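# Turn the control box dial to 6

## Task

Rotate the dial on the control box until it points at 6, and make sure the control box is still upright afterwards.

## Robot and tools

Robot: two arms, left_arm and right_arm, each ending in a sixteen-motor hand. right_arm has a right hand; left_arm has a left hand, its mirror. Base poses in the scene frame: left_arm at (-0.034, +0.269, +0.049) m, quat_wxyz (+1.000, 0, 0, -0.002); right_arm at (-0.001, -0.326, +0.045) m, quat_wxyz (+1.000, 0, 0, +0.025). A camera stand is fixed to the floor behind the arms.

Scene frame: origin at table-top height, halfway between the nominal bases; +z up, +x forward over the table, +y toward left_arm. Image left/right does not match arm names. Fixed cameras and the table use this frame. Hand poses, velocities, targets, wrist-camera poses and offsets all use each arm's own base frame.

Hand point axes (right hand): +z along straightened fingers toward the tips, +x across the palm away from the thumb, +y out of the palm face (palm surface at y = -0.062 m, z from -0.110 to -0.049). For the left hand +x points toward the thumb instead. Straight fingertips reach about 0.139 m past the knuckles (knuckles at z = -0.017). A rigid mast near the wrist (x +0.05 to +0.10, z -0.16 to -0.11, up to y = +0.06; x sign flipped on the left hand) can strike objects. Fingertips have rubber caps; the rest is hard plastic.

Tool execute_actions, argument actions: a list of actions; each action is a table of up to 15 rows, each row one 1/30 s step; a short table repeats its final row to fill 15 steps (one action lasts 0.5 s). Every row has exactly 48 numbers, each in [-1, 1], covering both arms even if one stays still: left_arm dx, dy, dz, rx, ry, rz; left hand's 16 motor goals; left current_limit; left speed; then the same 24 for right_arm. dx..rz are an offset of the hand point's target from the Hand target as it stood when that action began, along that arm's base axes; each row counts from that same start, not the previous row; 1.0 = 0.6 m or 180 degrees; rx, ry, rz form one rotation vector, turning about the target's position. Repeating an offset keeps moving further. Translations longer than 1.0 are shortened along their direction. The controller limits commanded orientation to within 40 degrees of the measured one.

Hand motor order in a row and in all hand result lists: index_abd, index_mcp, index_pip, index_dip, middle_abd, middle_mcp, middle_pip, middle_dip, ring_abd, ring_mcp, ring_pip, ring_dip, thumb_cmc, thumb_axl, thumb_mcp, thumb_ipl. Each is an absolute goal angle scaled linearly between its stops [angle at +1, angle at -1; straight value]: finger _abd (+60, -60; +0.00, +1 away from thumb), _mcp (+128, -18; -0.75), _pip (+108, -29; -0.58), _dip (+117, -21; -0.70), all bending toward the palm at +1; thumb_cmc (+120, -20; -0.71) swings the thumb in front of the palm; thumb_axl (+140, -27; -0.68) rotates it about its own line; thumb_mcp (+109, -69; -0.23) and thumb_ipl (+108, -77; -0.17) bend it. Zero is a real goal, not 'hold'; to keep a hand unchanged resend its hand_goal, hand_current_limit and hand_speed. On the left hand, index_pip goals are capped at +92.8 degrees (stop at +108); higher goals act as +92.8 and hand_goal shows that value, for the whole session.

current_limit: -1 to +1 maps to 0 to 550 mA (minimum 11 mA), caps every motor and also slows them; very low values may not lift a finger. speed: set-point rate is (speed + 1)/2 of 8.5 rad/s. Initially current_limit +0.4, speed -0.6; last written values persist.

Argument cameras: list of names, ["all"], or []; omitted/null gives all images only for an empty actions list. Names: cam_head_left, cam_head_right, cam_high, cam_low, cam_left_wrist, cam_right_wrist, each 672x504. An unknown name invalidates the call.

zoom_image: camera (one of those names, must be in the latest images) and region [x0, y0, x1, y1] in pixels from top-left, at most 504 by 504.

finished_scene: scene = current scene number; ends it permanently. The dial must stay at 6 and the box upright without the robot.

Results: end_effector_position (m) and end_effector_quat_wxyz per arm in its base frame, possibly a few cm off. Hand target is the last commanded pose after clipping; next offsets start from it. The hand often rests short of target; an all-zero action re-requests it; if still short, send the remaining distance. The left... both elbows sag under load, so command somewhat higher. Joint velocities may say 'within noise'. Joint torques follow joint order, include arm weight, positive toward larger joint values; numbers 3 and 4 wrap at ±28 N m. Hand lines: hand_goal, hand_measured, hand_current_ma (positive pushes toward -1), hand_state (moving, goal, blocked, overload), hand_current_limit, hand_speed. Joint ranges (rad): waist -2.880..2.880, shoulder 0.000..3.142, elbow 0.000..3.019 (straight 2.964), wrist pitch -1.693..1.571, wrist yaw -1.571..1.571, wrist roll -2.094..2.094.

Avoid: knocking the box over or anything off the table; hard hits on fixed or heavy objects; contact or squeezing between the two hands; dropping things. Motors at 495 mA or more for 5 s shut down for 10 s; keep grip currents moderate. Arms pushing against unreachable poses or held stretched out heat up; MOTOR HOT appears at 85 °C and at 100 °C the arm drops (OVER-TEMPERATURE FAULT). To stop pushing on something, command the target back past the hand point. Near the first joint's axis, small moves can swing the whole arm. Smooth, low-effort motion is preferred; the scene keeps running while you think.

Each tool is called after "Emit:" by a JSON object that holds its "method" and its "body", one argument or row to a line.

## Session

Emit:
{"method": "execute_actions", "body": {
  "actions": []
}}

Scene clock: 0.00 s.
left_arm: end_effector_position=(+0.5868, -0.0615, +0.2955) hand_goal=(+0.000, -0.754, -0.576, -0.696, +0.000, -0.754, -0.576, -0.696, +0.000, -0.754, -0.576, -0.696, -0.714, -0.678, -0.226, -0.168) hand_measured=(+0.000, -0.754, -0.576, -0.696, +0.000, -0.754, -0.576, -0.696, +0.000, -0.754, -0.576, -0.696, -0.714, -0.678, -0.226, -0.168) hand_current_ma=(+0, +0, +0, +0, +0, +0, +0, +0, +0, +0, +0, +0, +0, +0, +0, +0) hand_state=(goal, goal, goal, goal, goal, goal, goal, goal, goal, goal, goal, goal, goal, goal, goal, goal) hand_current_limit=0.40 hand_speed=-0.60 end_effector_quat_wxyz=(+0.657, +0.665, +0.145, +0.325) | right_arm: end_effector_position=(+0.5545, -0.1951, +0.0913) hand_goal=(+0.000, -0.754, -0.576, -0.696, +0.000, -0.754, -0.576, -0.696, +0.000, -0.754, -0.576, -0.696, -0.714, -0.678, -0.226, -0.168) hand_measured=(+0.000, -0.754, -0.576, -0.696, +0.000, -0.754, -0.576, -0.696, +0.000, -0.754, -0.576, -0.696, -0.714, -0.678, -0.226, -0.168) hand_current_ma=(+0, +0, +0, +0, +0, +0, +0, +0, +0, +0, +0, +0, +0, +0, +0, +0) hand_state=(goal, goal, goal, goal, goal, goal, goal, goal, goal, goal, goal, goal, goal, goal, goal, goal) hand_current_limit=0.40 hand_speed=-0.60 end_effector_quat_wxyz=(-0.378, +0.848, -0.256, +0.271)
Joint positions: left_arm=[0.141 1.804 0.904 1.045 1.032 0.118] | right_arm=[-0.477 1.746 1.295 -0.568 -0.84 1.932]
Joint velocities: within noise
Joint torques (N m): no reading
Heat: left arm: hottest wrist roll 34 °C; right arm: hottest waist 33 °C.
Hand target: left_arm +0.5883, -0.0612, +0.3104; +0.658, +0.660, +0.132, +0.338 | right_arm +0.5650, -0.2005, +0.1065; -0.375, +0.846, -0.248, +0.287

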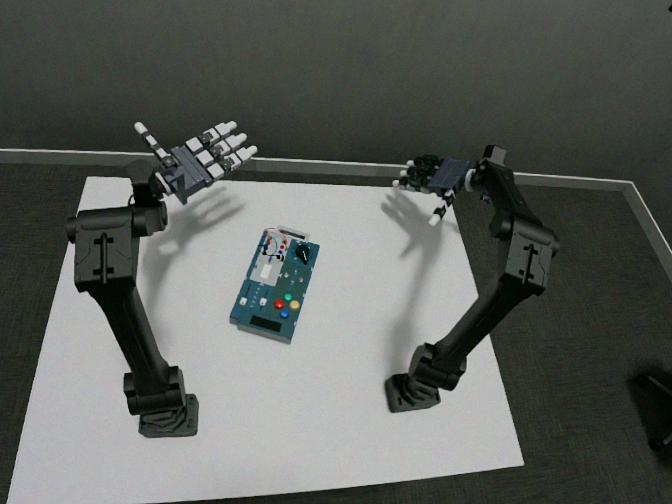

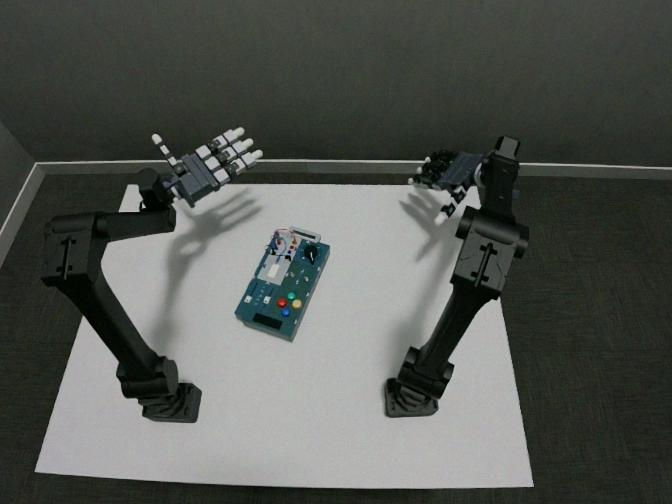

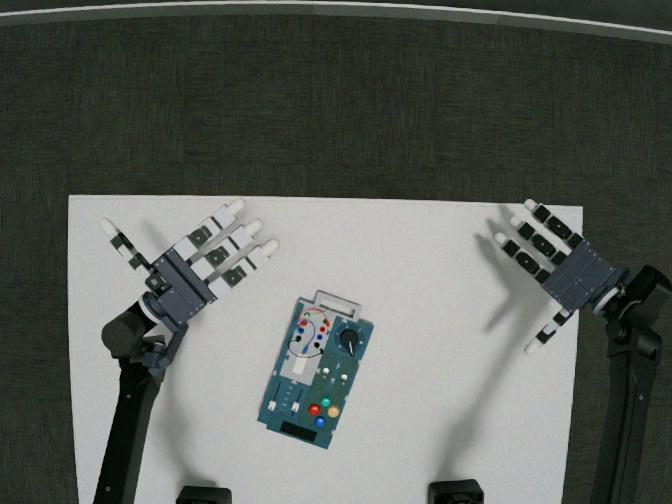

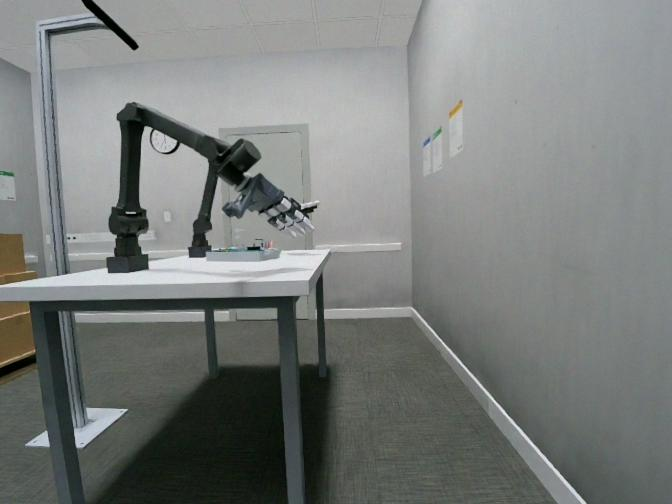

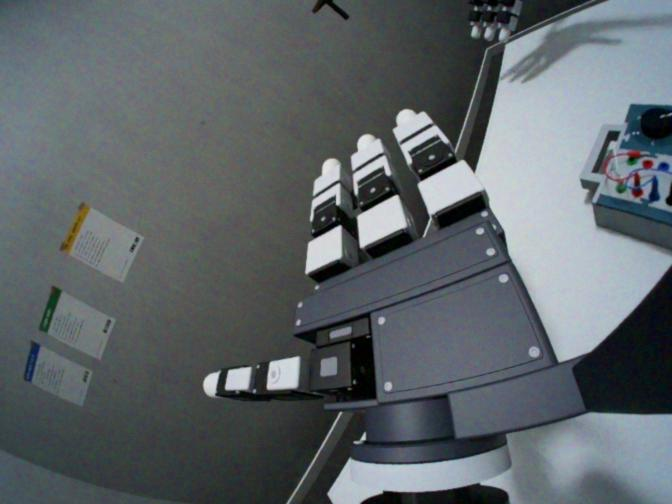

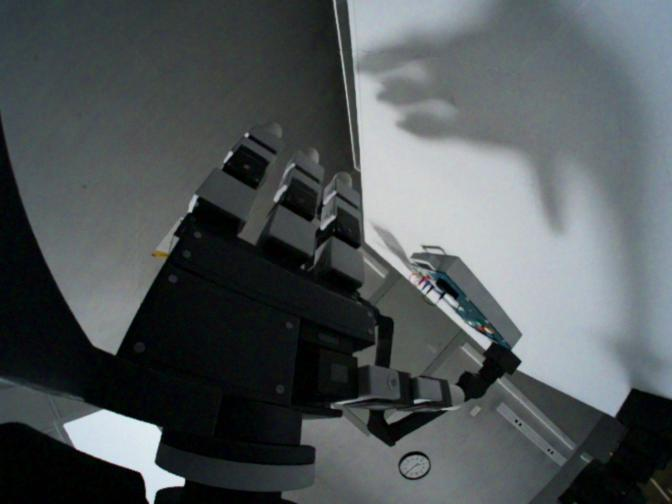

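Emit:
{"method": "zoom_image", "body": {
  "camera": "cam_high",
  "region": [320, 310, 380, 370]
}}

Emit:
{"method": "zoom_image", "body": {
  "camera": "cam_head_left",
  "region": [275, 230, 325, 280]
}}

Emit:
{"method": "zoom_image", "body": {
  "camera": "cam_head_right",
  "region": [285, 230, 335, 280]
}}

Emit:
{"method": "zoom_image", "body": {
  "camera": "cam_high",
  "region": [250, 280, 390, 460]
}}

Emit:
{"method": "zoom_image", "body": {
  "camera": "cam_left_wrist",
  "region": [560, 60, 672, 260]
}}

Scaled by 8.400 from the camera's 672x504 image, which has a finer 960x720 frame.

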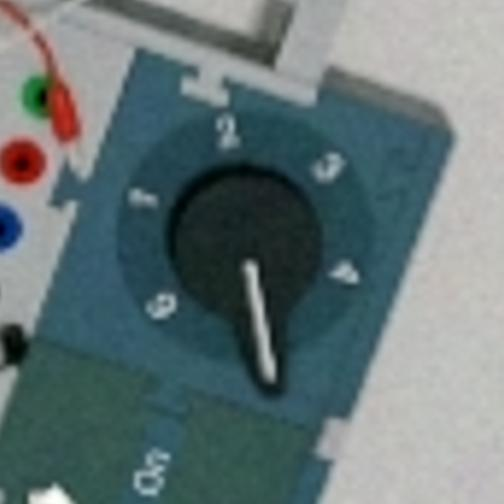

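Scaled by 10.080 from the camera's 672x504 image, which has a finer 960x720 frame.

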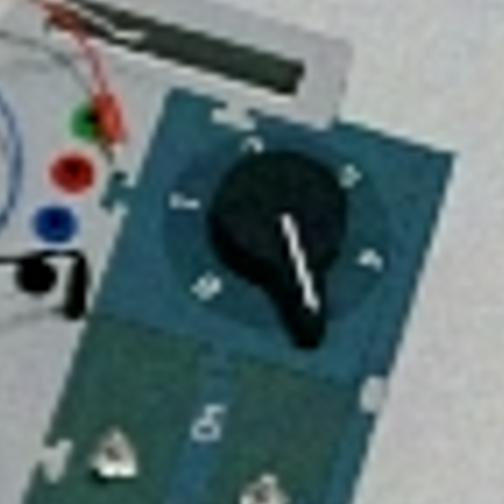

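Scaled by 10.080 from the camera's 672x504 image, which has a finer 960x720 frame.

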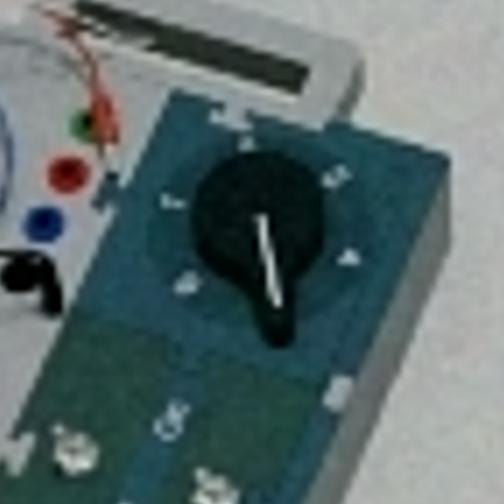

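Scaled by 2.800 from the camera's 672x504 image, which has a finer 960x720 frame.

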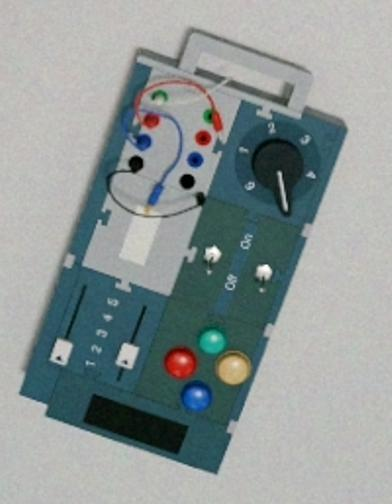

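Scaled by 2.520 from the camera's 672x504 image, which has a finer 960x720 frame.

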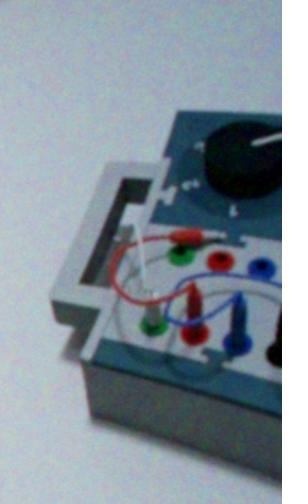

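Emit:
{"method": "execute_actions", "body": {
  "actions": [
    [[0,0,0,0,0,0,0,-0.754,-0.576,-0.696,0,-0.754,-0.576,-0.696,0,-0.754,-0.576,-0.696,-0.714,-0.678,-0.226,-0.168,0.4,-0.6,-0.03,0.07,0.045,-0.03,0.0097,0.042,0,-1,-0.576,-0.696,0,0.1,0.1,-0.696,0,0.1,0.1,-0.696,-0.714,-0.678,-0.226,-0.168,0.4,-0.6]],
    [[0,0,0,0,0,0,0,-0.754,-0.576,-0.696,0,-0.754,-0.576,-0.696,0,-0.754,-0.576,-0.696,-0.714,-0.678,-0.226,-0.168,0.4,-0.6,-0.045,0.11,0.03,-0.05,0.0161,0.07,0,-1,-0.576,-0.696,0,0.1,0.1,-0.696,0,0.1,0.1,-0.696,-0.714,-0.678,-0.226,-0.168,0.4,-0.6]],
    [[0,0,0,0,0,0,0,-0.754,-0.576,-0.696,0,-0.754,-0.576,-0.696,0,-0.754,-0.576,-0.696,-0.714,-0.678,-0.226,-0.168,0.4,-0.6,-0.045,0.115,0.015,-0.05,0.0161,0.07,0,-1,-0.576,-0.696,0,0.1,0.1,-0.696,0,0.1,0.1,-0.696,-0.714,-0.678,-0.226,-0.168,0.4,-0.6]],
    [[0,0,0,0,0,0,0,-0.754,-0.576,-0.696,0,-0.754,-0.576,-0.696,0,-0.754,-0.576,-0.696,-0.714,-0.678,-0.226,-0.168,0.4,-0.6,-0.042,0.1,0,-0.045,0.0146,0.063,0,-1,-0.576,-0.696,0,0.1,0.1,-0.696,0,0.1,0.1,-0.696,-0.714,-0.678,-0.226,-0.168,0.4,-0.6]]
  ],
  "cameras": ["cam_head_left","cam_head_right","cam_high","cam_low"]
}}

Scene clock: 5.90 s.
left_arm: end_effector_position=(+0.5868, -0.0615, +0.2955) hand_goal=(+0.000, -0.754, -0.576, -0.696, +0.000, -0.754, -0.576, -0.696, +0.000, -0.754, -0.576, -0.696, -0.714, -0.678, -0.226, -0.168) hand_measured=(+0.000, -0.762, -0.576, -0.696, +0.000, -0.762, -0.576, -0.696, +0.000, -0.762, -0.576, -0.696, -0.722, -0.678, -0.226, -0.168) hand_current_ma=(+0, -18, -1, +0, +0, -15, -1, +0, +0, -17, -1, +0, -13, +1, +0, +0) hand_state=(goal, goal, goal, goal, goal, goal, goal, goal, goal, goal, goal, goal, goal, goal, goal, goal) hand_current_limit=0.40 hand_speed=-0.60 end_effector_quat_wxyz=(+0.657, +0.665, +0.145, +0.325) | right_arm: end_effector_position=(+0.4707, +0.0416, +0.1530) hand_goal=(+0.000, -1.000, -0.576, -0.696, +0.000, +0.100, +0.100, -0.696, +0.000, +0.100, +0.100, -0.696, -0.714, -0.678, -0.226, -0.168) hand_measured=(+0.000, -0.986, -0.576, -0.696, +0.000, +0.094, +0.094, -0.696, +0.000, +0.094, +0.094, -0.696, -0.708, -0.678, -0.224, -0.168) hand_current_ma=(+0, +15, +0, +0, +0, -4, -3, +0, +0, -4, -3, +0, +3, +0, +1, +0) hand_state=(goal, goal, goal, goal, goal, goal, goal, goal, goal, goal, goal, goal, goal, goal, goal, goal) hand_current_limit=0.40 hand_speed=-0.60 end_effector_quat_wxyz=(-0.196, +0.966, +0.137, +0.104)
Joint positions: left_arm=[0.141 1.804 0.904 1.045 1.032 0.118] | right_arm=[0.117 1.488 1.234 -1.105 -0.396 1.449]
Joint torques (N m): left_arm=[-0.09 -14.56 7.35 2.1 -0.14 0.02] | right_arm=[-0.91 -14.15 8.29 0.32 -0.23 -0.19]
Heat: left arm: hottest wrist roll 34 °C; right arm: hottest waist 33 °C.
Hand target: left_arm +0.5883, -0.0612, +0.3104; +0.658, +0.660, +0.132, +0.338 | right_arm +0.4678, +0.0365, +0.1605; -0.194, +0.965, +0.138, +0.109
Off the commanded pose: left_arm 0.015 m, 2 deg | right_arm 0.010 m, 1 deg.
Images, in order (width x height): cam_head_left 672x504, cam_head_right 672x504, cam_high 672x504, cam_low 672x504.

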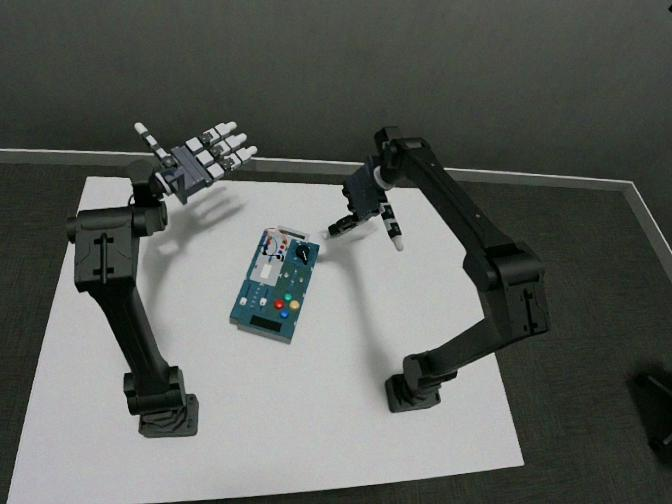

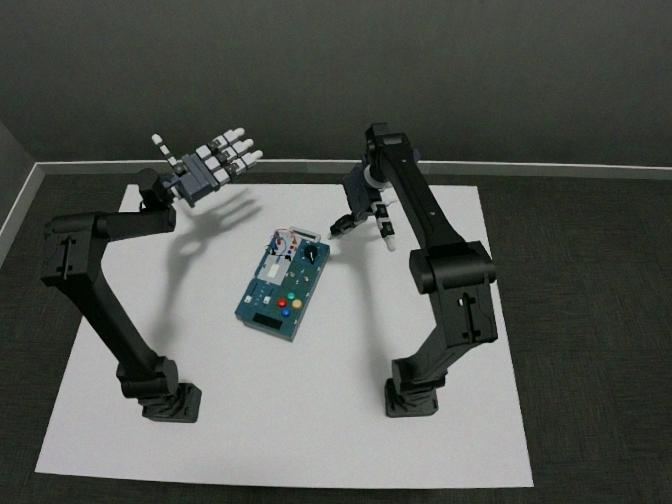

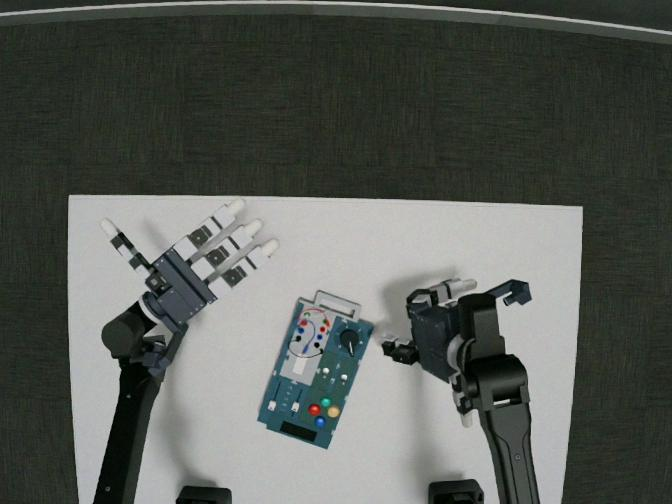

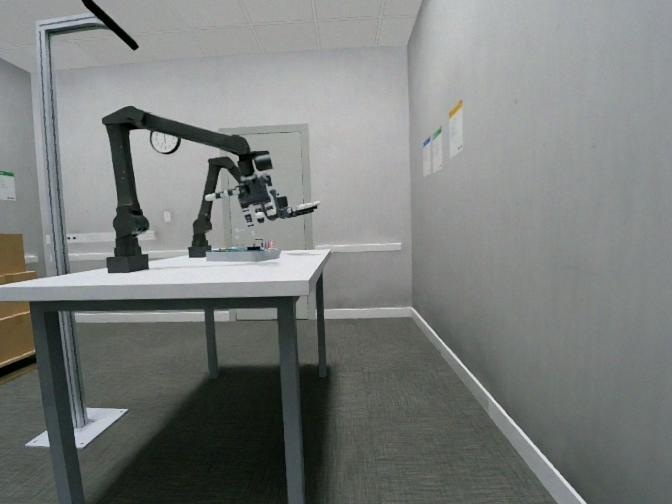

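Emit:
{"method": "execute_actions", "body": {
  "actions": [
    [[0,0,0,0,0,0,0,-0.754,-0.576,-0.696,0,-0.754,-0.576,-0.696,0,-0.754,-0.576,-0.696,-0.714,-0.678,-0.226,-0.168,0.4,-0.6,-0.03,0.06,-0.015,-0.024,0.0079,0.034,0,-1,-0.576,-0.696,0,0.1,0.1,-0.696,0,0.1,0.1,-0.696,-0.714,-0.678,-0.226,-0.168,0.4,-0.6]],
    [[0,0,0,0,0,0,0,-0.754,-0.576,-0.696,0,-0.754,-0.576,-0.696,0,-0.754,-0.576,-0.696,-0.714,-0.678,-0.226,-0.168,0.4,-0.6,0,0.005,-0.03,0,0,0,0,-1,-0.576,-0.696,0,0.1,0.1,-0.696,0,0.1,0.1,-0.696,-0.714,-0.678,-0.226,-0.168,0.4,-0.6]]
  ],
  "cameras": ["cam_head_left","cam_head_right","cam_high","cam_low"]
}}

Emit:
{"method": "zoom_image", "body": {
  "camera": "cam_high",
  "region": [310, 290, 410, 390]
}}

Emit:
{"method": "zoom_image", "body": {
  "camera": "cam_head_right",
  "region": [270, 200, 370, 300]
}}

Emit:
{"method": "zoom_image", "body": {
  "camera": "cam_head_left",
  "region": [270, 200, 370, 300]
}}

Emit:
{"method": "zoom_image", "body": {
  "camera": "cam_low",
  "region": [200, 190, 310, 270]
}}

Scene clock: 7.43 s.
left_arm: end_effector_position=(+0.5868, -0.0615, +0.2955) hand_goal=(+0.000, -0.754, -0.576, -0.696, +0.000, -0.754, -0.576, -0.696, +0.000, -0.754, -0.576, -0.696, -0.714, -0.678, -0.226, -0.168) hand_measured=(+0.000, -0.762, -0.576, -0.696, +0.000, -0.762, -0.576, -0.696, +0.000, -0.762, -0.576, -0.696, -0.722, -0.678, -0.226, -0.168) hand_current_ma=(+0, -18, -1, +0, +0, -15, -1, +0, +0, -17, -1, +0, -13, +1, +0, +0) hand_state=(goal, goal, goal, goal, goal, goal, goal, goal, goal, goal, goal, goal, goal, goal, goal, goal) hand_current_limit=0.40 hand_speed=-0.60 end_effector_quat_wxyz=(+0.657, +0.665, +0.145, +0.325) | right_arm: end_effector_position=(+0.4488, +0.0728, +0.1333) hand_goal=(+0.000, -1.000, -0.576, -0.696, +0.000, +0.100, +0.100, -0.696, +0.000, +0.100, +0.100, -0.696, -0.714, -0.678, -0.226, -0.168) hand_measured=(+0.000, -0.986, -0.576, -0.696, +0.000, +0.094, +0.094, -0.696, +0.000, +0.094, +0.094, -0.696, -0.708, -0.678, -0.224, -0.168) hand_current_ma=(+0, +14, +0, +0, +0, -4, -3, +0, +0, -4, -3, +0, +3, +0, +1, +0) hand_state=(goal, goal, goal, goal, goal, goal, goal, goal, goal, goal, goal, goal, goal, goal, goal, goal) hand_current_limit=0.40 hand_speed=-0.60 end_effector_quat_wxyz=(-0.165, +0.966, +0.186, +0.075)
Joint positions: left_arm=[0.141 1.804 0.904 1.045 1.032 0.118] | right_arm=[0.222 1.484 1.176 -1.096 -0.325 1.438]
Joint torques (N m): left_arm=[-0.15 -14.56 7.39 2.15 -0.15 0.02] | right_arm=[0.32 -12.57 7.75 1.2 -0.16 -0.05]
Heat: left arm: hottest shoulder 34 °C; right arm: hottest waist 33 °C.
Hand target: left_arm +0.5883, -0.0612, +0.3104; +0.658, +0.660, +0.132, +0.338 | right_arm +0.4497, +0.0755, +0.1335; -0.164, +0.964, +0.190, +0.081
Off the commanded pose: left_arm 0.015 m, 2 deg | right_arm 0.003 m, 1 deg.
Images, in order (width x height): cam_head_left 672x504, cam_head_right 672x504, cam_high 672x504, cam_low 672x504.

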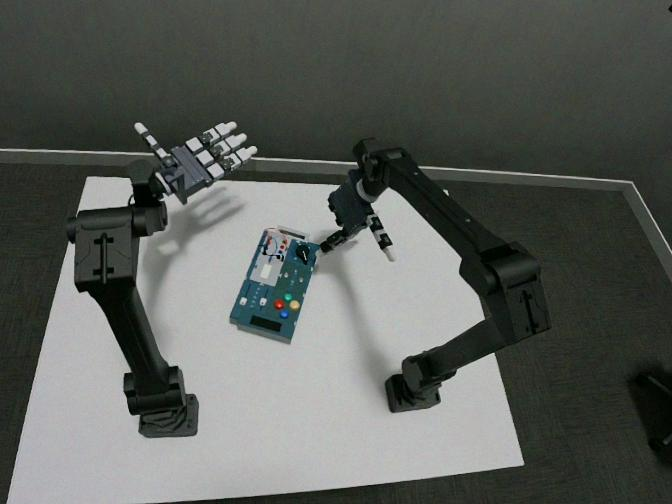

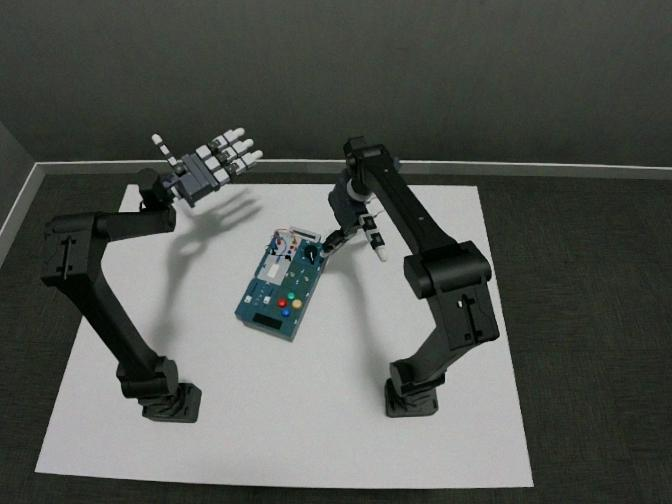

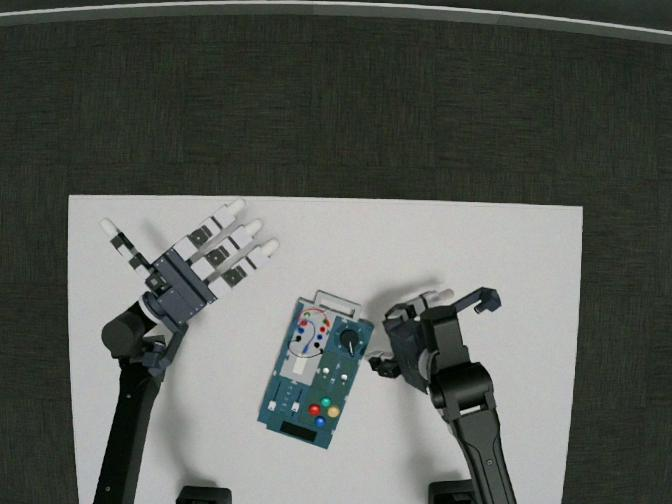

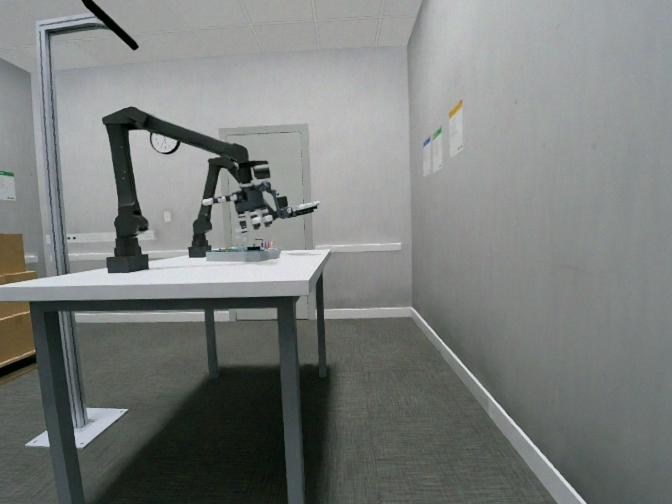

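Scaled by 5.040 from the camera's 672x504 image, which has a finer 960x720 frame.

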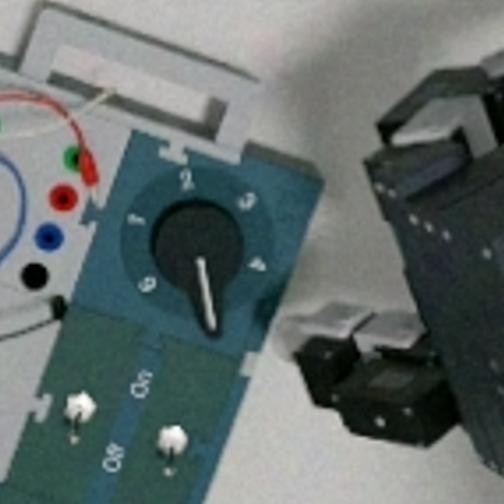

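Scaled by 5.040 from the camera's 672x504 image, which has a finer 960x720 frame.

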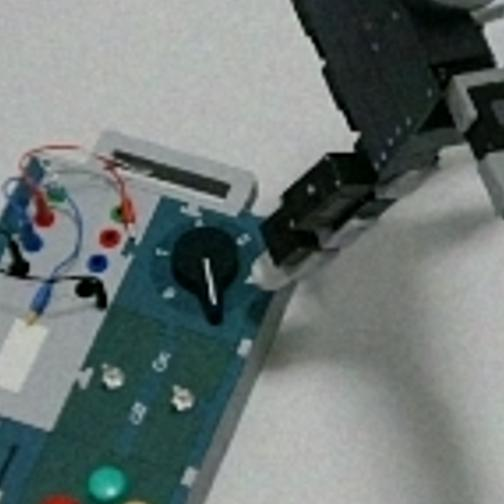

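Scaled by 5.040 from the camera's 672x504 image, which has a finer 960x720 frame.

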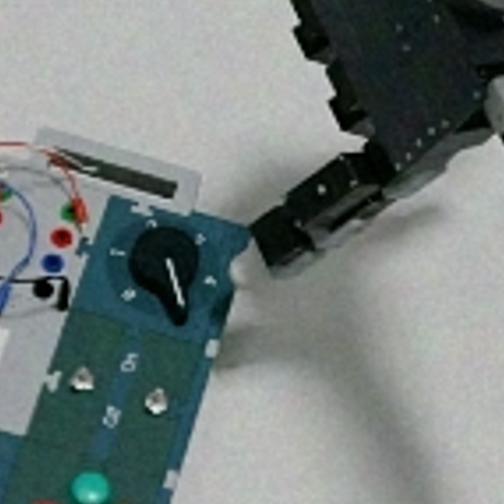

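Scaled by 4.582 from the camera's 672x504 image, which has a finer 960x720 frame.

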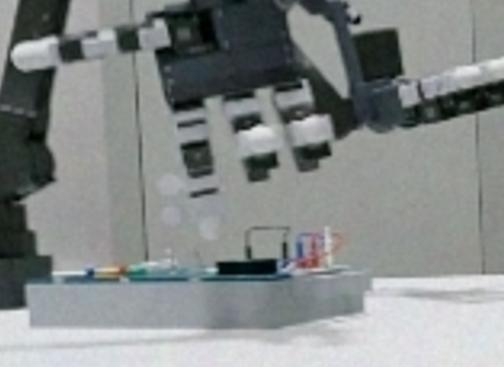

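Emit:
{"method": "execute_actions", "body": {
  "actions": [
    [[0,0,0,0,0,0,0,-0.754,-0.576,-0.696,0,-0.754,-0.576,-0.696,0,-0.754,-0.576,-0.696,-0.714,-0.678,-0.226,-0.168,0.4,-0.6,0.004,0,-0.03,0,0,0,0,-1,-0.576,-0.696,0,0.1,0.1,-0.696,0,0.1,0.1,-0.696,-0.714,-0.678,-0.226,-0.168,0.4,-0.6]],
    [[0,0,0,0,0,0,0,-0.754,-0.576,-0.696,0,-0.754,-0.576,-0.696,0,-0.754,-0.576,-0.696,-0.714,-0.678,-0.226,-0.168,0.4,-0.6,0,0,-0.022,0,0,0,0,-1,-0.576,-0.696,0,0.1,0.1,-0.696,0,0.1,0.1,-0.696,-0.714,-0.678,-0.226,-0.168,0.4,-0.6]]
  ],
  "cameras": ["cam_head_left","cam_head_right","cam_high","cam_low"]
}}

Emit:
{"method": "zoom_image", "body": {
  "camera": "cam_high",
  "region": [310, 290, 410, 390]
}}

Emit:
{"method": "zoom_image", "body": {
  "camera": "cam_head_right",
  "region": [270, 200, 370, 300]
}}

Emit:
{"method": "zoom_image", "body": {
  "camera": "cam_low",
  "region": [200, 190, 310, 270]
}}

Scene clock: 24.70 s.
left_arm: end_effector_position=(+0.5868, -0.0615, +0.2955) hand_goal=(+0.000, -0.754, -0.576, -0.696, +0.000, -0.754, -0.576, -0.696, +0.000, -0.754, -0.576, -0.696, -0.714, -0.678, -0.226, -0.168) hand_measured=(+0.000, -0.762, -0.576, -0.696, +0.000, -0.762, -0.576, -0.696, +0.000, -0.762, -0.576, -0.696, -0.722, -0.678, -0.226, -0.168) hand_current_ma=(+0, -18, -1, +0, +0, -15, -1, +0, +0, -17, -1, +0, -13, +1, +0, +0) hand_state=(goal, goal, goal, goal, goal, goal, goal, goal, goal, goal, goal, goal, goal, goal, goal, goal) hand_current_limit=0.40 hand_speed=-0.60 end_effector_quat_wxyz=(+0.657, +0.665, +0.145, +0.325) | right_arm: end_effector_position=(+0.4512, +0.0733, +0.1089) hand_goal=(+0.000, -1.000, -0.576, -0.696, +0.000, +0.100, +0.100, -0.696, +0.000, +0.100, +0.100, -0.696, -0.714, -0.678, -0.226, -0.168) hand_measured=(+0.000, -0.986, -0.576, -0.696, +0.000, +0.094, +0.094, -0.696, +0.000, +0.094, +0.094, -0.696, -0.708, -0.678, -0.224, -0.168) hand_current_ma=(+0, +14, +0, +0, +0, -4, -3, +0, +0, -4, -3, +0, +3, +0, +1, +0) hand_state=(goal, goal, goal, goal, goal, goal, goal, goal, goal, goal, goal, goal, goal, goal, goal, goal) hand_current_limit=0.40 hand_speed=-0.60 end_effector_quat_wxyz=(-0.165, +0.965, +0.187, +0.082)
Joint positions: left_arm=[0.141 1.804 0.904 1.045 1.032 0.118] | right_arm=[0.222 1.503 1.127 -1.013 -0.325 1.438]
Joint torques (N m): left_arm=[-0.21 -14.45 7.34 2.13 -0.14 0.02] | right_arm=[0.26 -11.28 7.61 1.26 -0.17 -0.07]
Heat: left arm: hottest shoulder 35 °C; right arm: hottest elbow 34 °C.
Hand target: left_arm +0.5883, -0.0612, +0.3104; +0.658, +0.660, +0.132, +0.338 | right_arm +0.4522, +0.0755, +0.1024; -0.164, +0.964, +0.190, +0.081
Off the commanded pose: left_arm 0.015 m, 2 deg | right_arm 0.007 m, 0 deg.
Images, in order (width x height): cam_head_left 672x504, cam_head_right 672x504, cam_high 672x504, cam_low 672x504.

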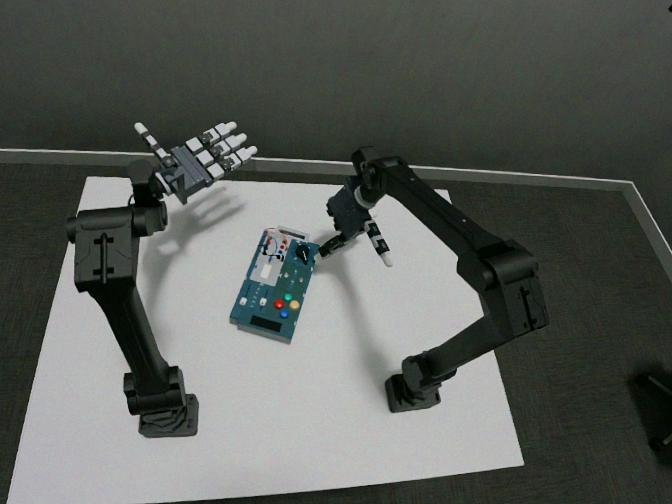

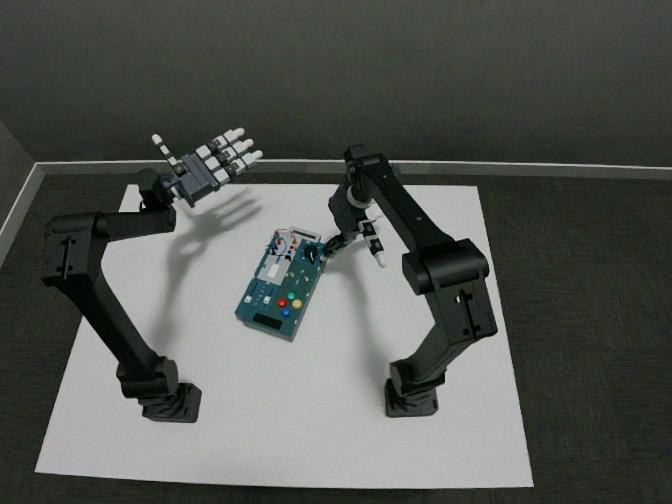

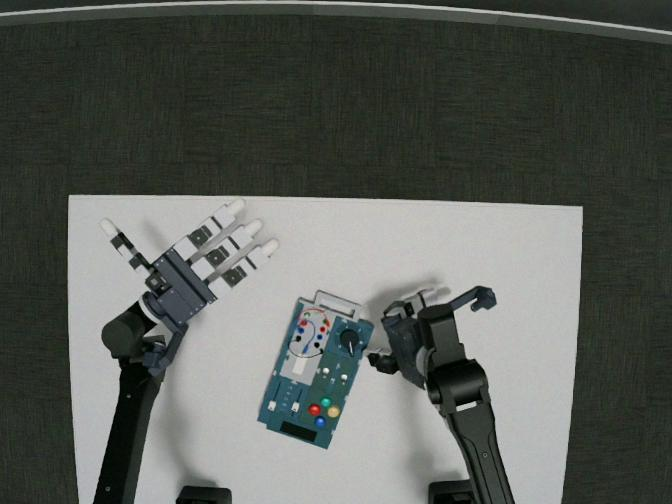

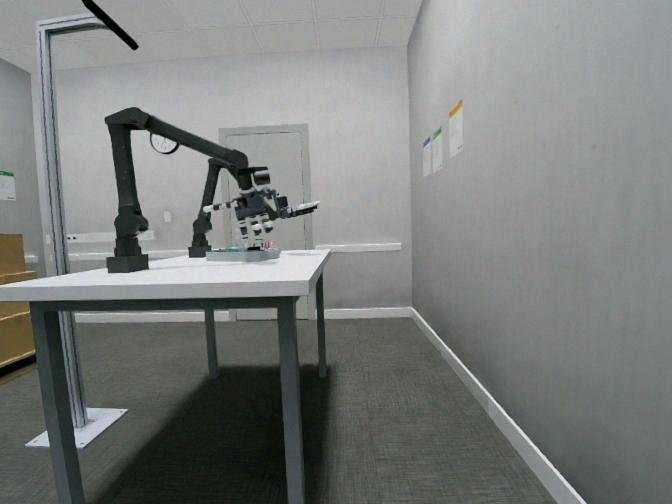

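Scaled by 5.040 from the camera's 672x504 image, which has a finer 960x720 frame.

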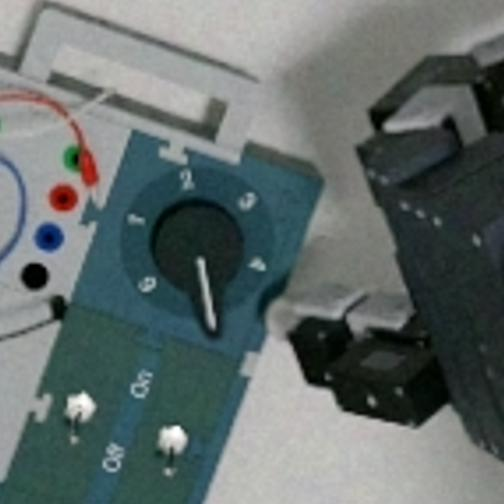

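Scaled by 5.040 from the camera's 672x504 image, which has a finer 960x720 frame.

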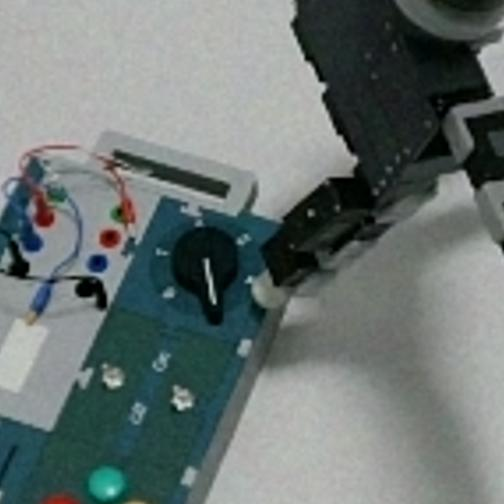

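Scaled by 4.582 from the camera's 672x504 image, which has a finer 960x720 frame.

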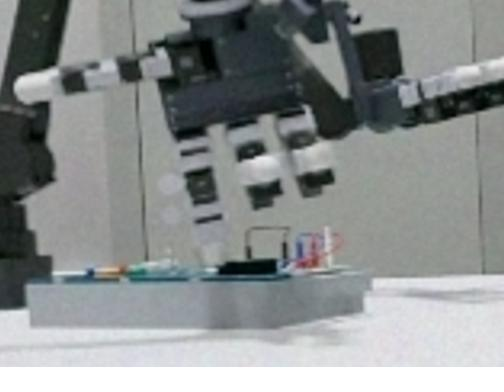

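Emit:
{"method": "execute_actions", "body": {
  "actions": [
    [[0,0,0,0,0,0,0,-0.754,-0.576,-0.696,0,-0.754,-0.576,-0.696,0,-0.754,-0.576,-0.696,-0.714,-0.678,-0.226,-0.168,0.4,-0.6,0,0.02,-0.01,0,0,0,0,-1,-0.576,-0.696,0,0.1,0.1,-0.696,0,0.1,0.1,-0.696,-0.714,-0.678,-0.226,-0.168,0.4,-0.6]],
    [[0,0,0,0,0,0,0,-0.754,-0.576,-0.696,0,-0.754,-0.576,-0.696,0,-0.754,-0.576,-0.696,-0.714,-0.678,-0.226,-0.168,0.4,-0.6,-0.003,0.022,0,0,0,0,0,-1,-0.576,-0.696,0,0.1,0.1,-0.696,0,0.1,0.1,-0.696,-0.714,-0.678,-0.226,-0.168,0.4,-0.6]]
  ],
  "cameras": ["cam_head_right","cam_high","cam_low"]
}}

Emit:
{"method": "zoom_image", "body": {
  "camera": "cam_high",
  "region": [310, 290, 410, 390]
}}

Emit:
{"method": "zoom_image", "body": {
  "camera": "cam_head_right",
  "region": [270, 200, 370, 300]
}}

Emit:
{"method": "zoom_image", "body": {
  "camera": "cam_low",
  "region": [200, 190, 310, 270]
}}

Scene clock: 26.20 s.
left_arm: end_effector_position=(+0.5868, -0.0615, +0.2955) hand_goal=(+0.000, -0.754, -0.576, -0.696, +0.000, -0.754, -0.576, -0.696, +0.000, -0.754, -0.576, -0.696, -0.714, -0.678, -0.226, -0.168) hand_measured=(+0.000, -0.762, -0.576, -0.696, +0.000, -0.762, -0.576, -0.696, +0.000, -0.762, -0.576, -0.696, -0.722, -0.678, -0.226, -0.168) hand_current_ma=(+0, -18, -1, +0, +0, -15, -1, +0, +0, -17, -1, +0, -13, +1, +0, +0) hand_state=(goal, goal, goal, goal, goal, goal, goal, goal, goal, goal, goal, goal, goal, goal, goal, goal) hand_current_limit=0.40 hand_speed=-0.60 end_effector_quat_wxyz=(+0.657, +0.665, +0.145, +0.325) | right_arm: end_effector_position=(+0.4518, +0.0946, +0.1057) hand_goal=(+0.000, -1.000, -0.576, -0.696, +0.000, +0.100, +0.100, -0.696, +0.000, +0.100, +0.100, -0.696, -0.714, -0.678, -0.226, -0.168) hand_measured=(+0.000, -0.984, -0.572, -0.696, +0.000, +0.094, +0.094, -0.696, +0.000, +0.094, +0.094, -0.696, -0.708, -0.678, -0.224, -0.168) hand_current_ma=(+0, +15, +2, +0, +0, -4, -3, +0, +0, -4, -3, +0, +3, +0, +1, +0) hand_state=(goal, goal, goal, goal, goal, goal, goal, goal, goal, goal, goal, goal, goal, goal, goal, goal) hand_current_limit=0.40 hand_speed=-0.60 end_effector_quat_wxyz=(-0.163, +0.964, +0.191, +0.086)
Joint positions: left_arm=[0.141 1.804 0.904 1.045 1.032 0.118] | right_arm=[0.271 1.512 1.127 -0.981 -0.311 1.482]
Joint torques (N m): left_arm=[-0.09 -14.51 7.36 2.13 -0.15 0.02] | right_arm=[0.79 -10.99 7.51 1.37 -0.29 0.09]
Heat: left arm: hottest shoulder 35 °C; right arm: hottest elbow 34 °C.
Hand target: left_arm +0.5883, -0.0612, +0.3104; +0.658, +0.660, +0.132, +0.338 | right_arm +0.4504, +0.1007, +0.0964; -0.164, +0.964, +0.190, +0.081
Off the commanded pose: left_arm 0.015 m, 2 deg | right_arm 0.011 m, 1 deg.
Images, in order (width x height): cam_head_right 672x504, cam_high 672x504, cam_low 672x504.

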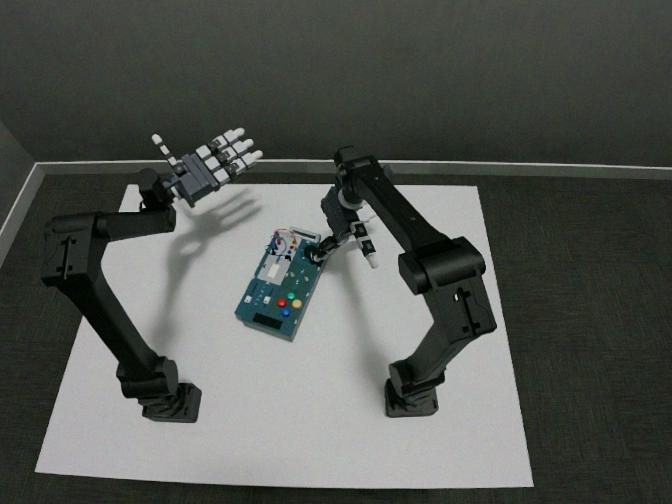

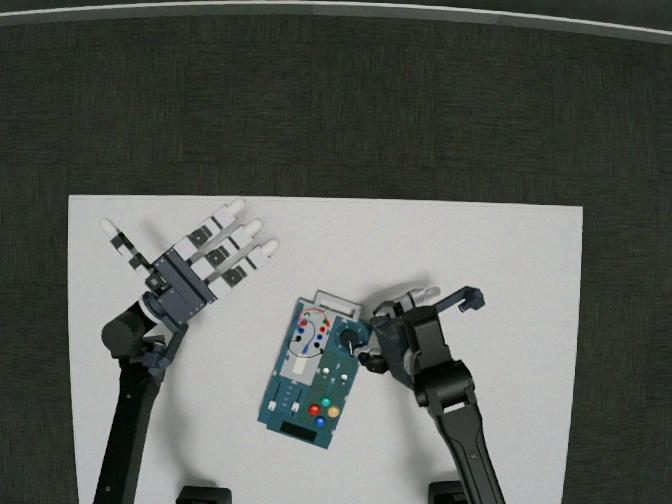

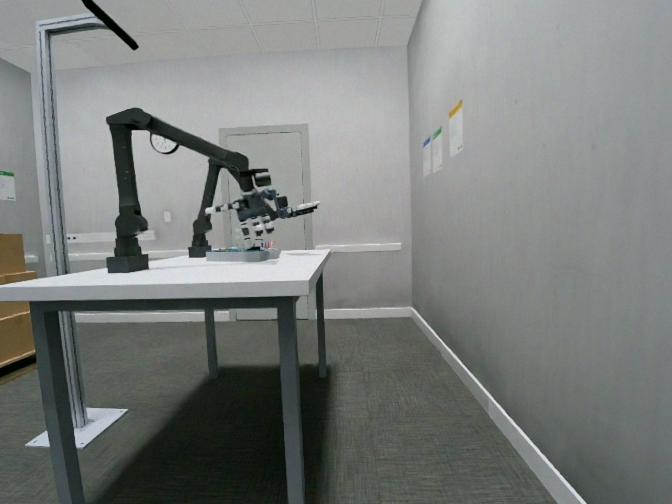

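Scaled by 5.040 from the camera's 672x504 image, which has a finer 960x720 frame.

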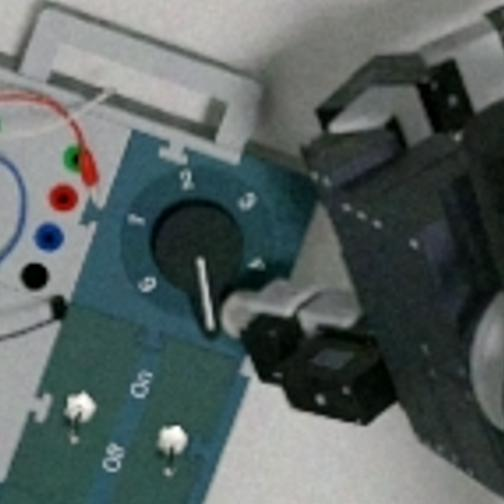

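Scaled by 5.040 from the camera's 672x504 image, which has a finer 960x720 frame.

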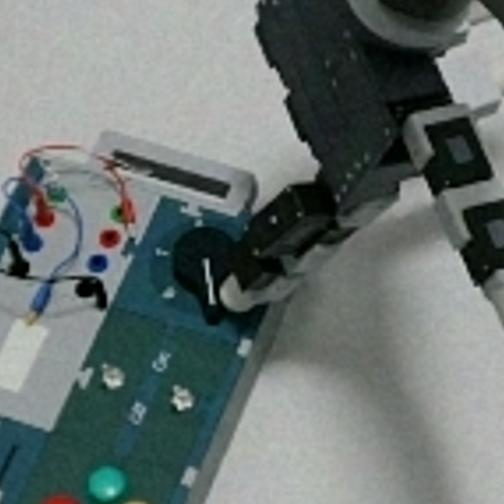

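Scaled by 4.582 from the camera's 672x504 image, which has a finer 960x720 frame.

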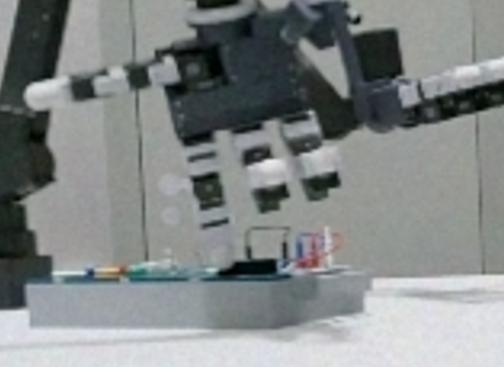

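Emit:
{"method": "execute_actions", "body": {
  "actions": [
    [[0,0,0,0,0,0,0,-0.754,-0.576,-0.696,0,-0.754,-0.576,-0.696,0,-0.754,-0.576,-0.696,-0.714,-0.678,-0.226,-0.168,0.4,-0.6,-0.003,0.016,0.006,0,0,0,0,-1,-0.576,-0.696,0,0.1,0.1,-0.696,0,0.1,0.1,-0.696,-0.714,-0.678,-0.226,-0.168,0.4,-0.6]],
    [[0,0,0,0,0,0,0,-0.754,-0.576,-0.696,0,-0.754,-0.576,-0.696,0,-0.754,-0.576,-0.696,-0.714,-0.678,-0.226,-0.168,0.4,-0.6,-0.003,0.016,0,0,0,0,0,-1,-0.576,-0.696,0,0.1,0.1,-0.696,0,0.1,0.1,-0.696,-0.714,-0.678,-0.226,-0.168,0.4,-0.6]]
  ],
  "cameras": ["cam_head_right","cam_high","cam_low"]
}}

Emit:
{"method": "zoom_image", "body": {
  "camera": "cam_high",
  "region": [310, 290, 410, 390]
}}

Emit:
{"method": "zoom_image", "body": {
  "camera": "cam_head_right",
  "region": [270, 200, 370, 300]
}}

Scene clock: 27.77 s.
left_arm: end_effector_position=(+0.5868, -0.0615, +0.2955) hand_goal=(+0.000, -0.754, -0.576, -0.696, +0.000, -0.754, -0.576, -0.696, +0.000, -0.754, -0.576, -0.696, -0.714, -0.678, -0.226, -0.168) hand_measured=(+0.000, -0.762, -0.576, -0.696, +0.000, -0.762, -0.576, -0.696, +0.000, -0.762, -0.576, -0.696, -0.722, -0.678, -0.226, -0.168) hand_current_ma=(+0, -18, -1, +0, +0, -15, -1, +0, +0, -17, -1, +0, -13, +1, +0, +0) hand_state=(goal, goal, goal, goal, goal, goal, goal, goal, goal, goal, goal, goal, goal, goal, goal, goal) hand_current_limit=0.40 hand_speed=-0.60 end_effector_quat_wxyz=(+0.657, +0.665, +0.145, +0.325) | right_arm: end_effector_position=(+0.4447, +0.1127, +0.1052) hand_goal=(+0.000, -1.000, -0.576, -0.696, +0.000, +0.100, +0.100, -0.696, +0.000, +0.100, +0.100, -0.696, -0.714, -0.678, -0.226, -0.168) hand_measured=(-0.002, -0.978, -0.566, -0.694, +0.000, +0.094, +0.094, -0.696, +0.000, +0.094, +0.094, -0.696, -0.708, -0.678, -0.224, -0.168) hand_current_ma=(+0, +27, +6, +1, +0, -4, -3, +0, +0, -4, -3, +0, +3, +0, +1, +0) hand_state=(goal, blocked, goal, goal, goal, goal, goal, goal, goal, goal, goal, goal, goal, goal, goal, goal) hand_current_limit=0.40 hand_speed=-0.60 end_effector_quat_wxyz=(-0.162, +0.965, +0.190, +0.081)
Joint positions: left_arm=[0.141 1.804 0.904 1.045 1.032 0.118] | right_arm=[0.316 1.513 1.127 -0.977 -0.301 1.53]
Joint torques (N m): left_arm=[-0.15 -14.51 7.36 2.13 -0.14 0.02] | right_arm=[0.79 -11.05 8.24 1.37 -0.32 0.1]
Heat: left arm: hottest shoulder 35 °C; right arm: hottest elbow 34 °C.
Hand target: left_arm +0.5883, -0.0612, +0.3104; +0.658, +0.660, +0.132, +0.338 | right_arm +0.4468, +0.1200, +0.1000; -0.164, +0.964, +0.191, +0.081
Off the commanded pose: left_arm 0.015 m, 2 deg | right_arm 0.009 m, 0 deg.
Images, in order (width x height): cam_head_right 672x504, cam_high 672x504, cam_low 672x504.

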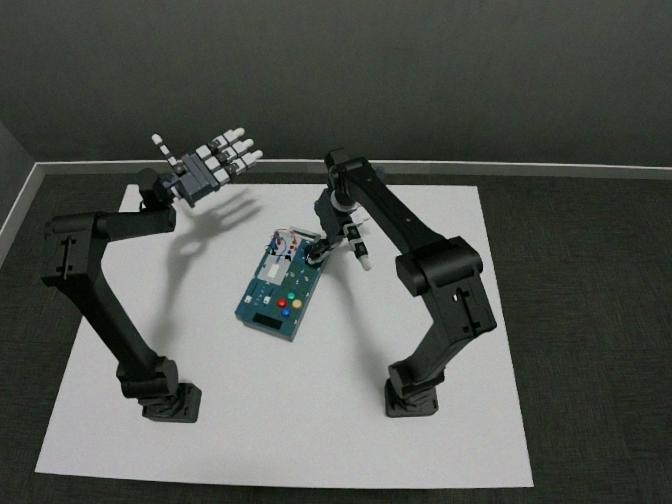

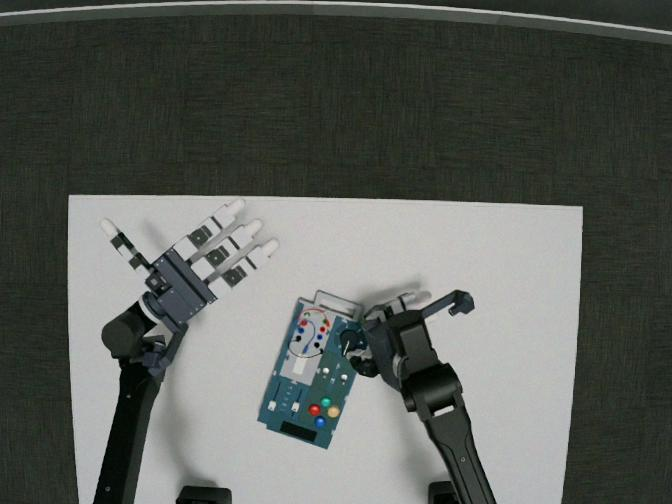

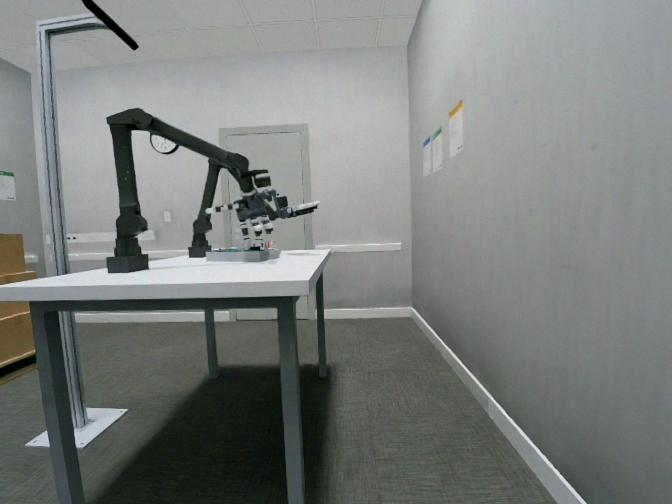

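Scaled by 5.040 from the camera's 672x504 image, which has a finer 960x720 frame.

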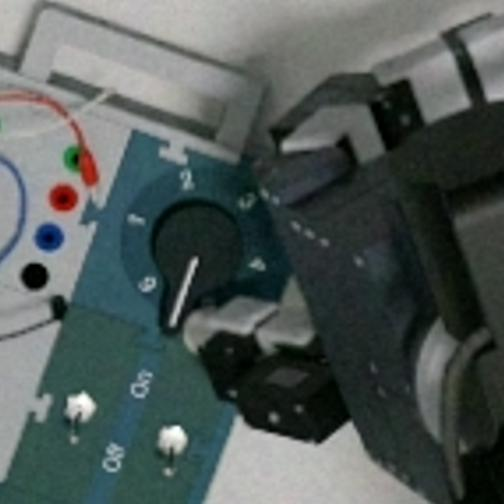

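Scaled by 5.040 from the camera's 672x504 image, which has a finer 960x720 frame.

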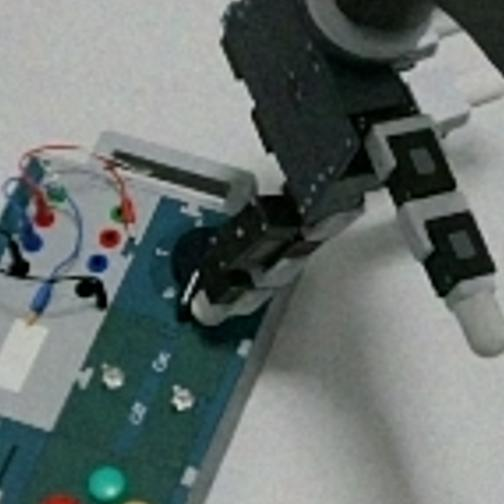

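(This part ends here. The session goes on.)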